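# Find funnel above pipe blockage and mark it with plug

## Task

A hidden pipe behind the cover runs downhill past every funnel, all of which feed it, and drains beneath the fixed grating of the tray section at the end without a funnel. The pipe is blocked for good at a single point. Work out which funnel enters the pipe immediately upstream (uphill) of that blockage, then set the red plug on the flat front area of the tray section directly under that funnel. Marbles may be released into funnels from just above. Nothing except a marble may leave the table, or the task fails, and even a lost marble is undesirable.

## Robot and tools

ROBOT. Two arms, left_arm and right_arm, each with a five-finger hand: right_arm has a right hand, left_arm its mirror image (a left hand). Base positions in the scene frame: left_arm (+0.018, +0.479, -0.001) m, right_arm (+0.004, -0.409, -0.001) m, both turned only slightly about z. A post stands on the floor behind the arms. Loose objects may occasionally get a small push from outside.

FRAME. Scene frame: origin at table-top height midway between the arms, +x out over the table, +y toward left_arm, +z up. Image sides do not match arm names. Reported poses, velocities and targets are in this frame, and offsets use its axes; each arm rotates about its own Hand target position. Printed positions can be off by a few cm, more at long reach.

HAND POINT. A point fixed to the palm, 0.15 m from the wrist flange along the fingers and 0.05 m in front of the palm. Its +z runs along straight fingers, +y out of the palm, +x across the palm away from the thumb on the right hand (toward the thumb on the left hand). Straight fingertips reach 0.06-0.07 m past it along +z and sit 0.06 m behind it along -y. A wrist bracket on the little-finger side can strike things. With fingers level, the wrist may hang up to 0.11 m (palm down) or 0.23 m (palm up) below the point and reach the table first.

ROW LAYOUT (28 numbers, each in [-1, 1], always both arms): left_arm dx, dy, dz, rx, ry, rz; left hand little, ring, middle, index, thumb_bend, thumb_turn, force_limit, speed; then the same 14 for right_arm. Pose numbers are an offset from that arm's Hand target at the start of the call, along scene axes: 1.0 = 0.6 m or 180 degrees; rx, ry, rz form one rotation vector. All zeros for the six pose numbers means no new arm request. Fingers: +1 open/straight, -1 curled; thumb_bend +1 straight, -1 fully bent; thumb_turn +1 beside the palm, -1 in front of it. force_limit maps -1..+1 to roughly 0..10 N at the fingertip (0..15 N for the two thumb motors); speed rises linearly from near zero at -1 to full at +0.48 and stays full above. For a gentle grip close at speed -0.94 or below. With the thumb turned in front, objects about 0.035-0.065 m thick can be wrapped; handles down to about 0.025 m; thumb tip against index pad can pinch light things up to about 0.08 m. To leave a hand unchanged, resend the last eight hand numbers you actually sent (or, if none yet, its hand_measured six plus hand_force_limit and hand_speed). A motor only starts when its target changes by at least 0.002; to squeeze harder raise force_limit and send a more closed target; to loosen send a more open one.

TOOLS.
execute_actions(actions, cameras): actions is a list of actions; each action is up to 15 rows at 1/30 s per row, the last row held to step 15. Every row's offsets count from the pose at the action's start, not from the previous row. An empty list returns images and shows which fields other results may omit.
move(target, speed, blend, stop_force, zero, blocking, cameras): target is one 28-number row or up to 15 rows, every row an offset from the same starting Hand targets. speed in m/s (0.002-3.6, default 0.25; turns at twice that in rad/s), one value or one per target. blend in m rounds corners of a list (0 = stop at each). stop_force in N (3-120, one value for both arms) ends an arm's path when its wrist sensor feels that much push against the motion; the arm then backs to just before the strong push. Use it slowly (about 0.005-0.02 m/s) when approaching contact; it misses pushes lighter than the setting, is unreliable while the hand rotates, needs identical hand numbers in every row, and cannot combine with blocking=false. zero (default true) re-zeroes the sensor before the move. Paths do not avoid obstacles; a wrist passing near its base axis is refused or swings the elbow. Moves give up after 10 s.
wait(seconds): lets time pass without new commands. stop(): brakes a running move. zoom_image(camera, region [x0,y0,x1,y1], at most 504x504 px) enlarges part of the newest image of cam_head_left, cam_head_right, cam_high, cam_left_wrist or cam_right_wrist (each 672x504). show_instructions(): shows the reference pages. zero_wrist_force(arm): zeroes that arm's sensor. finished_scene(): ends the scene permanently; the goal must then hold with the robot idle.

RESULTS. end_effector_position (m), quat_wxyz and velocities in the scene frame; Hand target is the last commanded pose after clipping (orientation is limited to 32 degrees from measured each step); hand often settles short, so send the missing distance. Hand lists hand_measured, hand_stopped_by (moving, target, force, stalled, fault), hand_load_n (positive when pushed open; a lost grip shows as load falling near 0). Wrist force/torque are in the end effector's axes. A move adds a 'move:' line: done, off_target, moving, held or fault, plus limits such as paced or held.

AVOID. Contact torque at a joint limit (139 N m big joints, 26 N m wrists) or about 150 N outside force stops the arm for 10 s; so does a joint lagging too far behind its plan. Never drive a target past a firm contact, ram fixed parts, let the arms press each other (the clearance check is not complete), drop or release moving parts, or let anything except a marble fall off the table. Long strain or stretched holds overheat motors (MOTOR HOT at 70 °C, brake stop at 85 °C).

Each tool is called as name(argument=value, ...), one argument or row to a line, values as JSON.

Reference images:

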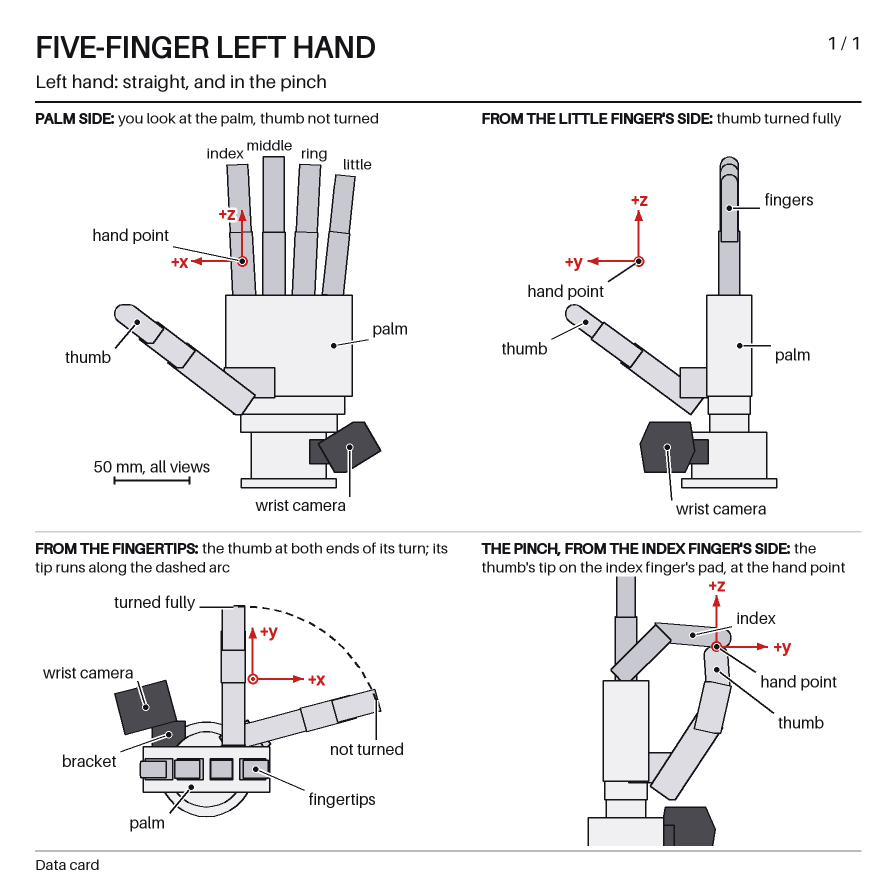

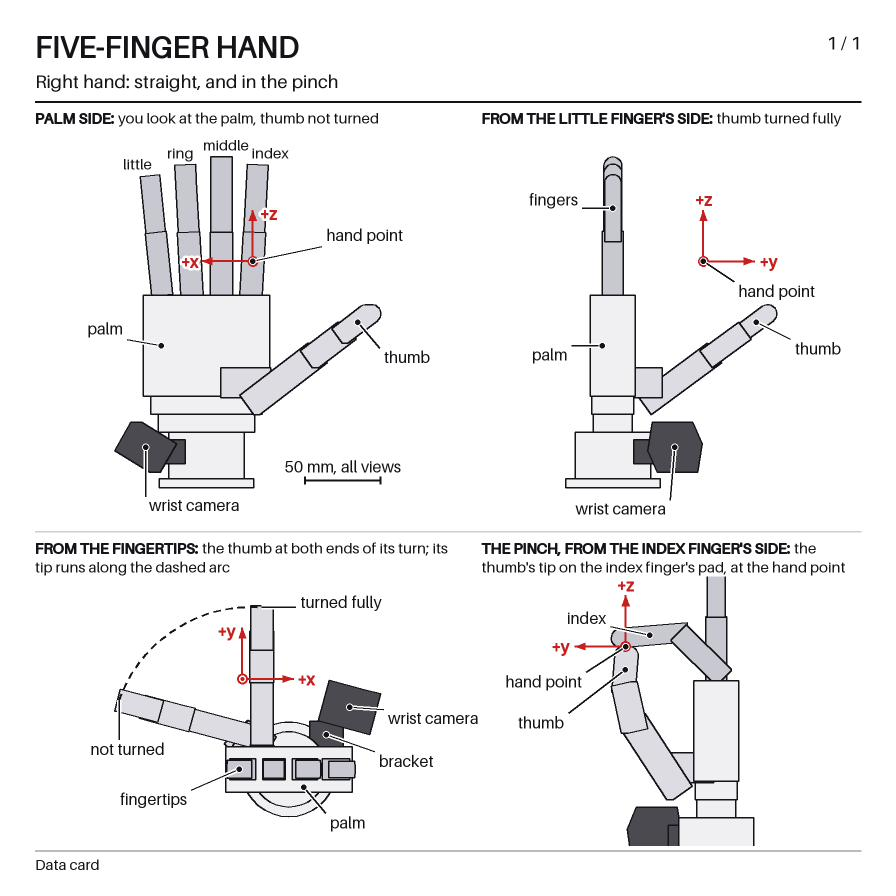

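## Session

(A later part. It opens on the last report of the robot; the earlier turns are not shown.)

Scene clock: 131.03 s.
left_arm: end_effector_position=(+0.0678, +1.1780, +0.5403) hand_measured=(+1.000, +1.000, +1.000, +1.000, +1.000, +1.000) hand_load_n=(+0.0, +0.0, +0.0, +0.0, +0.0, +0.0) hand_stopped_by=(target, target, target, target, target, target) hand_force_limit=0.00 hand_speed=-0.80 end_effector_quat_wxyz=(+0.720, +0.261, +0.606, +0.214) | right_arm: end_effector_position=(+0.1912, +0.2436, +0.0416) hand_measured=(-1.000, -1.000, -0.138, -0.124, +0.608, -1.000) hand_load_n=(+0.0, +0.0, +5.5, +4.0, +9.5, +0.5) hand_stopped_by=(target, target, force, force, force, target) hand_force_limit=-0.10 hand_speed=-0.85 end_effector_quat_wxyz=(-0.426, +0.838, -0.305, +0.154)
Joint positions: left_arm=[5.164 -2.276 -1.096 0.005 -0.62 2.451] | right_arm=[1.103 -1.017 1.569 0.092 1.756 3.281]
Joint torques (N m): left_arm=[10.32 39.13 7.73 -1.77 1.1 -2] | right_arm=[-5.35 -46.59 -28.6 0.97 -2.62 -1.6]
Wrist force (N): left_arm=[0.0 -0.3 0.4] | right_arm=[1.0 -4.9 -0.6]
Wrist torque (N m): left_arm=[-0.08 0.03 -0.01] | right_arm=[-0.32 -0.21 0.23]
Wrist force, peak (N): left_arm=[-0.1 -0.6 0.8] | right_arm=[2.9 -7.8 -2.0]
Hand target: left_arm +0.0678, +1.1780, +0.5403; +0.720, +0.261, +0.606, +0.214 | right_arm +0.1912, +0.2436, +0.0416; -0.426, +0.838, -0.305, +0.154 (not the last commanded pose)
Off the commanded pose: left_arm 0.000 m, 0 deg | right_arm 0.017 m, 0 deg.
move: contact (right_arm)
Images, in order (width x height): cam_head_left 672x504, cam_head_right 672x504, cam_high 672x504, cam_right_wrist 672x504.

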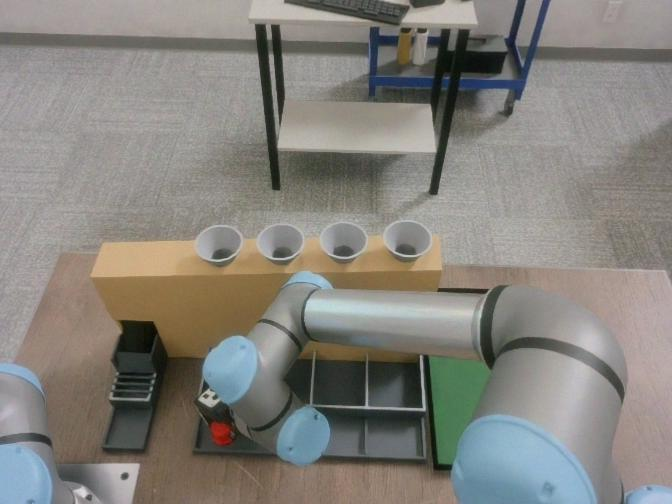

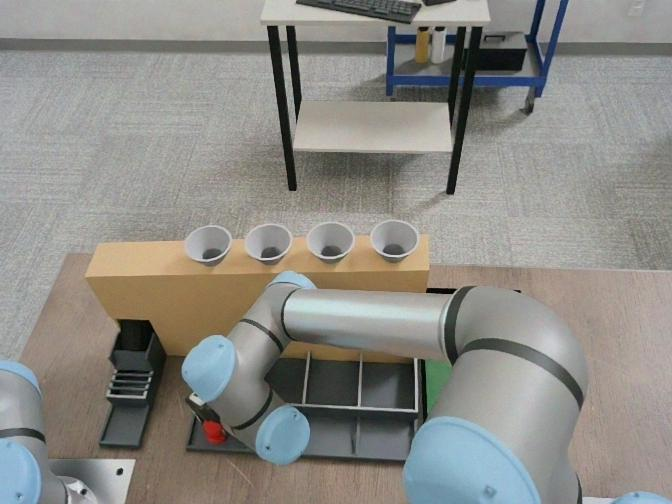

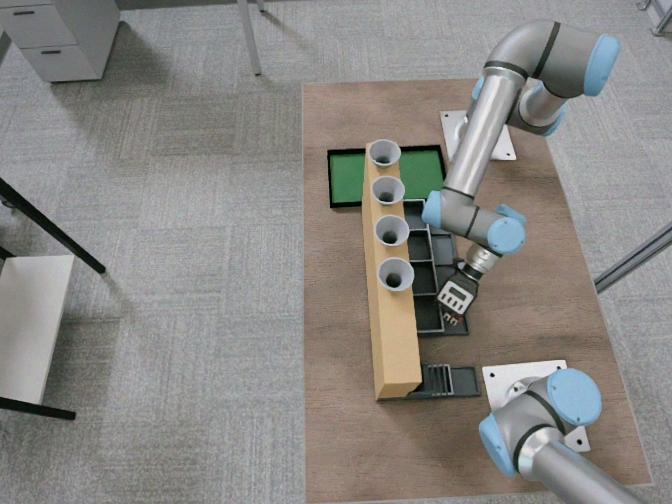

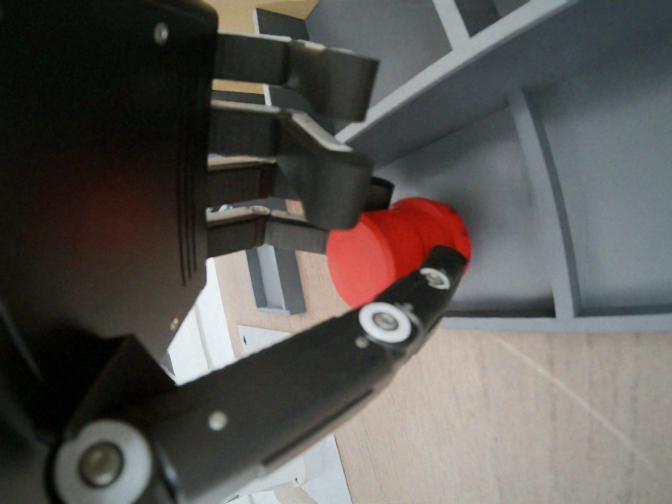

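execute_actions(
  actions=[],
  cameras=["cam_head_left","cam_head_right","cam_right_wrist"],
)

Scene clock: 131.43 s.
left_arm: end_effector_position=(+0.0678, +1.1780, +0.5403) hand_measured=(+1.000, +1.000, +1.000, +1.000, +1.000, +1.000) hand_load_n=(+0.0, +0.0, +0.0, +0.0, +0.0, +0.0) hand_stopped_by=(target, target, target, target, target, target) hand_force_limit=0.00 hand_speed=-0.80 end_effector_quat_wxyz=(+0.720, +0.261, +0.606, +0.214) | right_arm: end_effector_position=(+0.1912, +0.2436, +0.0416) hand_measured=(-1.000, -1.000, -0.138, -0.124, +0.608, -1.000) hand_load_n=(+0.5, +0.0, +5.5, +4.0, +9.5, +0.5) hand_stopped_by=(target, target, force, force, force, target) hand_force_limit=-0.10 hand_speed=-0.85 end_effector_quat_wxyz=(-0.426, +0.838, -0.305, +0.154)
Joint positions: left_arm=[5.164 -2.276 -1.096 0.005 -0.62 2.451] | right_arm=[1.103 -1.017 1.569 0.092 1.756 3.281]
Joint velocities: within noise
Joint torques (N m): left_arm=[8.95 39.07 9.69 -1.6 0.91 -2.09] | right_arm=[-2.94 -46.57 -28 0.36 -2.55 -1.56]
Wrist force (N): left_arm=[-0.1 -0.3 0.4] | right_arm=[1.2 -4.6 -0.4]
Wrist torque (N m): left_arm=[-0.07 0.05 -0.02] | right_arm=[-0.30 -0.21 0.24]
Wrist force, peak (N): left_arm=[0.0 -0.9 0.7] | right_arm=[0.8 -5.5 -1.4]
Hand target: left_arm +0.0678, +1.1780, +0.5403; +0.720, +0.261, +0.606, +0.214 | right_arm +0.1912, +0.2436, +0.0416; -0.426, +0.838, -0.305, +0.154 (not the last commanded pose)
Off the commanded pose: left_arm 0.000 m, 0 deg | right_arm 0.017 m, 0 deg.
Images, in order (width x height): cam_head_left 672x504, cam_head_right 672x504, cam_right_wrist 672x504.

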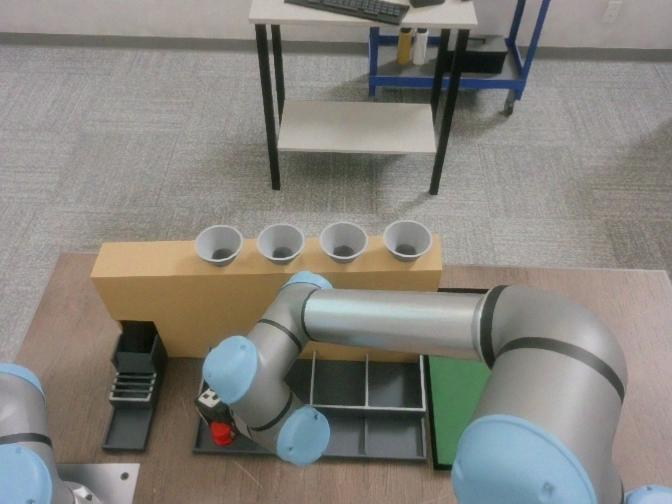

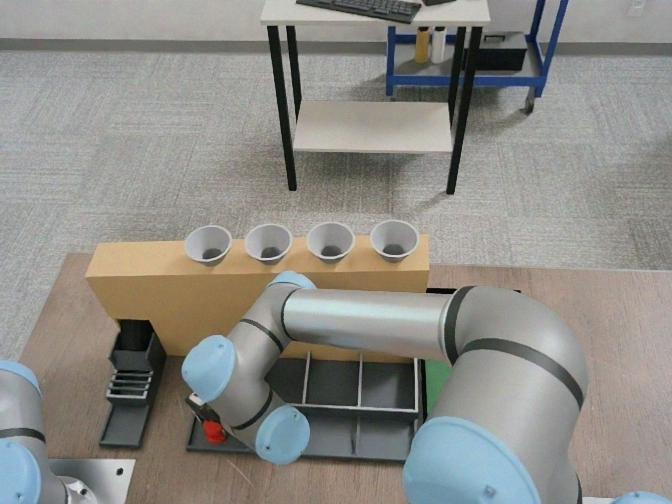

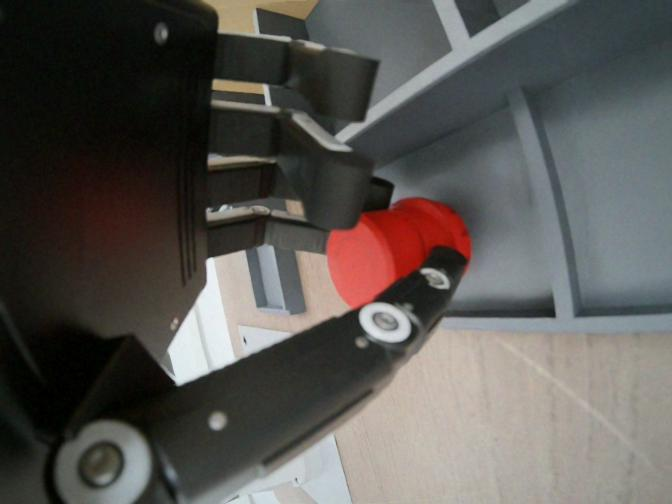

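zoom_image(
  camera="cam_right_wrist",
  region=[300, 120, 640, 375],
)

zoom_image(
  camera="cam_head_left",
  region=[170, 360, 310, 480],
)

Scaled by 1.482 from the camera's image (finer frame: 960x720).

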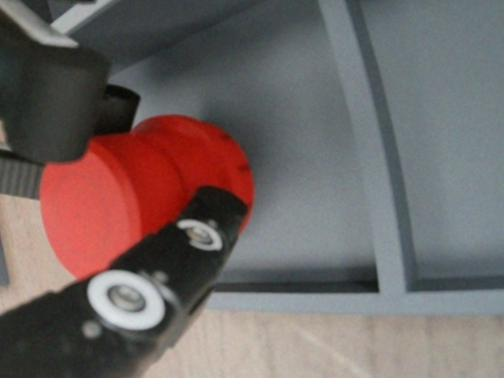

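Scaled by 3.600 from the camera's image (finer frame: 960x720).

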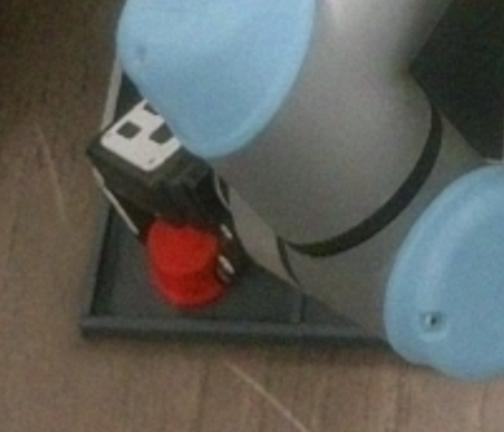

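move(
  target=[0,0,0,0,0,0,1,1,1,1,1,1,0,-0.8,0,0,0,0,0,0,-1,-1,-0.02,0.0,0.8,-1,-0.1,-0.8],
  cameras=["cam_right_wrist","cam_head_left"],
)

Scene clock: 133.03 s.
left_arm: end_effector_position=(+0.0678, +1.1780, +0.5403) hand_measured=(+1.000, +1.000, +1.000, +1.000, +1.000, +1.000) hand_load_n=(+0.0, +0.0, +0.0, +0.0, +0.0, +0.0) hand_stopped_by=(target, target, target, target, target, target) hand_force_limit=0.00 hand_speed=-0.80 end_effector_quat_wxyz=(+0.720, +0.261, +0.606, +0.214) | right_arm: end_effector_position=(+0.1912, +0.2436, +0.0416) hand_measured=(-1.000, -1.000, -0.020, +0.000, +0.800, -1.000) hand_load_n=(+0.0, +0.0, -0.5, +0.5, +0.0, +0.0) hand_stopped_by=(target, target, target, target, target, target) hand_force_limit=-0.10 hand_speed=-0.80 end_effector_quat_wxyz=(-0.426, +0.838, -0.305, +0.154)
Joint positions: left_arm=[5.164 -2.276 -1.096 0.005 -0.62 2.451] | right_arm=[1.103 -1.017 1.569 0.092 1.756 3.281]
Joint torques (N m): left_arm=[10.07 39.92 8.52 -1.55 1.01 -2.07] | right_arm=[5.09 -45.55 -28.42 -1.38 -2.3 -1.43]
Wrist force (N): left_arm=[-0.2 -0.6 0.1] | right_arm=[-0.6 -3.8 -0.1]
Wrist torque (N m): left_arm=[-0.11 0.04 0.00] | right_arm=[-0.25 -0.10 0.24]
Wrist force, peak (N): left_arm=[0.3 -0.7 0.9] | right_arm=[0.7 -5.7 -1.3]
Hand target: left_arm +0.0678, +1.1780, +0.5403; +0.720, +0.261, +0.606, +0.214 | right_arm +0.1912, +0.2436, +0.0416; -0.426, +0.838, -0.305, +0.154
Off the commanded pose: left_arm 0.000 m, 0 deg | right_arm 0.000 m, 0 deg.
move: done
Images, in order (width x height): cam_head_left 672x504, cam_right_wrist 672x504.

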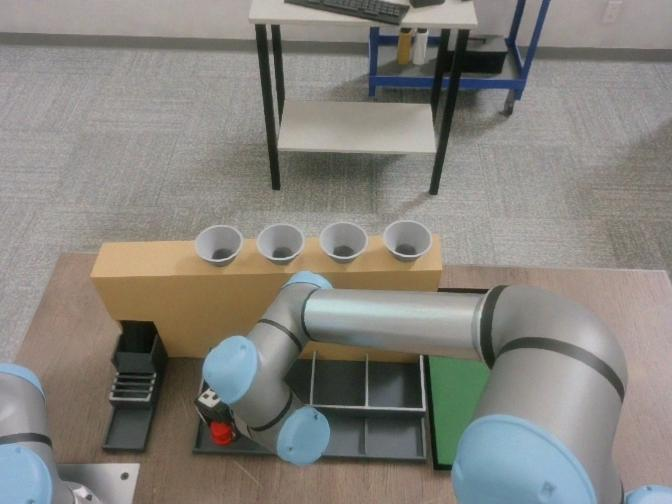

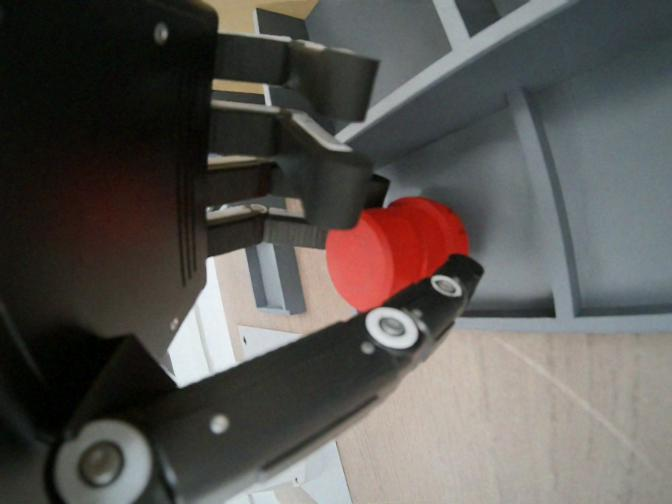

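move(
  target=[
    [0,0,0,0,0,0,1,1,1,1,1,1,0,-0.8,0,0,0.035,0,0,0,-1,-1,-0.02,0.0,0.8,-1,-0.1,-0.8],
    [0,0,0,0,0,0,1,1,1,1,1,1,0,-0.8,0,0,0.2,0,0,0,-1,-1,-0.02,0.0,0.8,-1,-0.1,-0.8],
  ],
  speed=[0.02,0.08],
  blend=[0.005,0],
  cameras=["cam_right_wrist","cam_head_left"],
)

Scene clock: 136.03 s.
left_arm: end_effector_position=(+0.0678, +1.1780, +0.5403) hand_measured=(+1.000, +1.000, +1.000, +1.000, +1.000, +1.000) hand_load_n=(-0.5, +0.0, +0.0, +0.0, +0.5, +0.0) hand_stopped_by=(target, target, target, target, target, target) hand_force_limit=0.00 hand_speed=-0.80 end_effector_quat_wxyz=(+0.720, +0.261, +0.606, +0.214) | right_arm: end_effector_position=(+0.1912, +0.2436, +0.1616) hand_measured=(-1.000, -1.000, -0.020, +0.000, +0.800, -1.000) hand_load_n=(+0.0, +0.0, +0.0, +0.0, +0.0, +0.0) hand_stopped_by=(target, target, target, target, target, target) hand_force_limit=-0.10 hand_speed=-0.80 end_effector_quat_wxyz=(-0.426, +0.838, -0.304, +0.154)
Joint positions: left_arm=[5.164 -2.276 -1.096 0.005 -0.62 2.451] | right_arm=[1.103 -1.132 1.412 0.363 1.756 3.281]
Joint torques (N m): left_arm=[10.07 38.6 9.14 -1.36 0.91 -2.07] | right_arm=[10.37 -34.37 -18.3 0.46 -1.95 -1.18]
Wrist force (N): left_arm=[-0.4 -0.3 0.7] | right_arm=[-0.5 -3.6 0.1]
Wrist torque (N m): left_arm=[-0.09 0.09 -0.03] | right_arm=[-0.23 -0.12 0.25]
Wrist force, peak (N): left_arm=[0.0 -0.8 0.7] | right_arm=[-0.8 -4.5 -0.4]
Hand target: left_arm +0.0678, +1.1780, +0.5403; +0.720, +0.261, +0.606, +0.214 | right_arm +0.1912, +0.2436, +0.1616; -0.426, +0.838, -0.305, +0.154
Off the commanded pose: left_arm 0.000 m, 0 deg | right_arm 0.000 m, 0 deg.
move: done
Images, in order (width x height): cam_head_left 672x504, cam_right_wrist 672x504.

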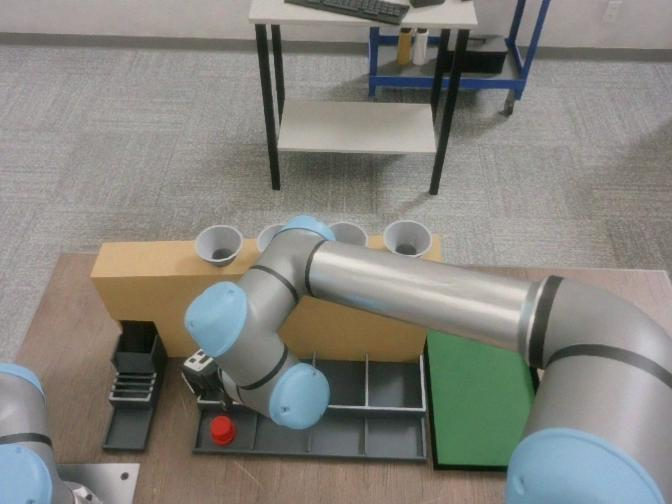

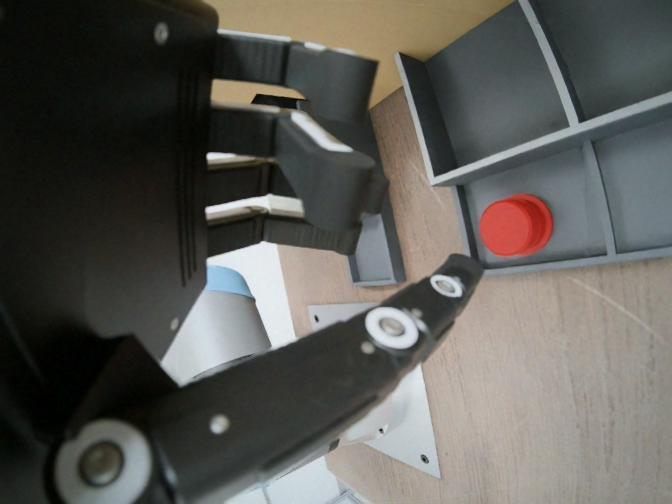

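zoom_image(
  camera="cam_right_wrist",
  region=[400, 130, 672, 334],
)

zoom_image(
  camera="cam_head_left",
  region=[90, 310, 290, 470],
)

Scaled by 1.853 from the camera's image (finer frame: 960x720).

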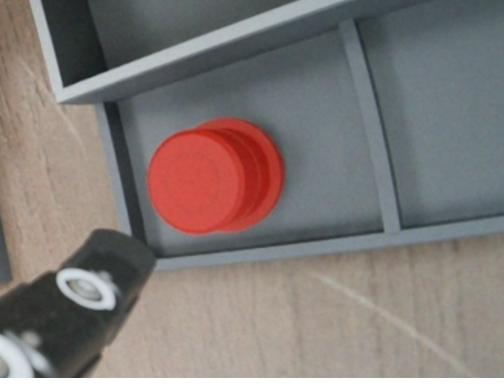

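Scaled by 2.520 from the camera's image (finer frame: 960x720).

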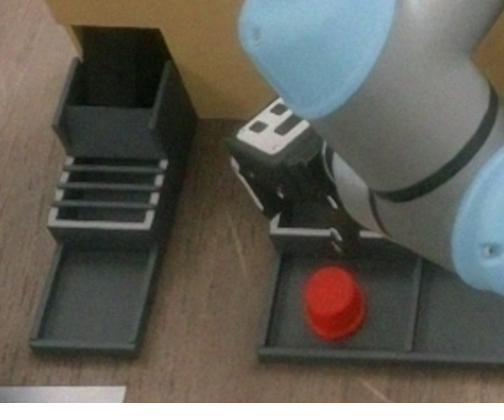

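finished_scene(
)

The scene is finished: the task was done.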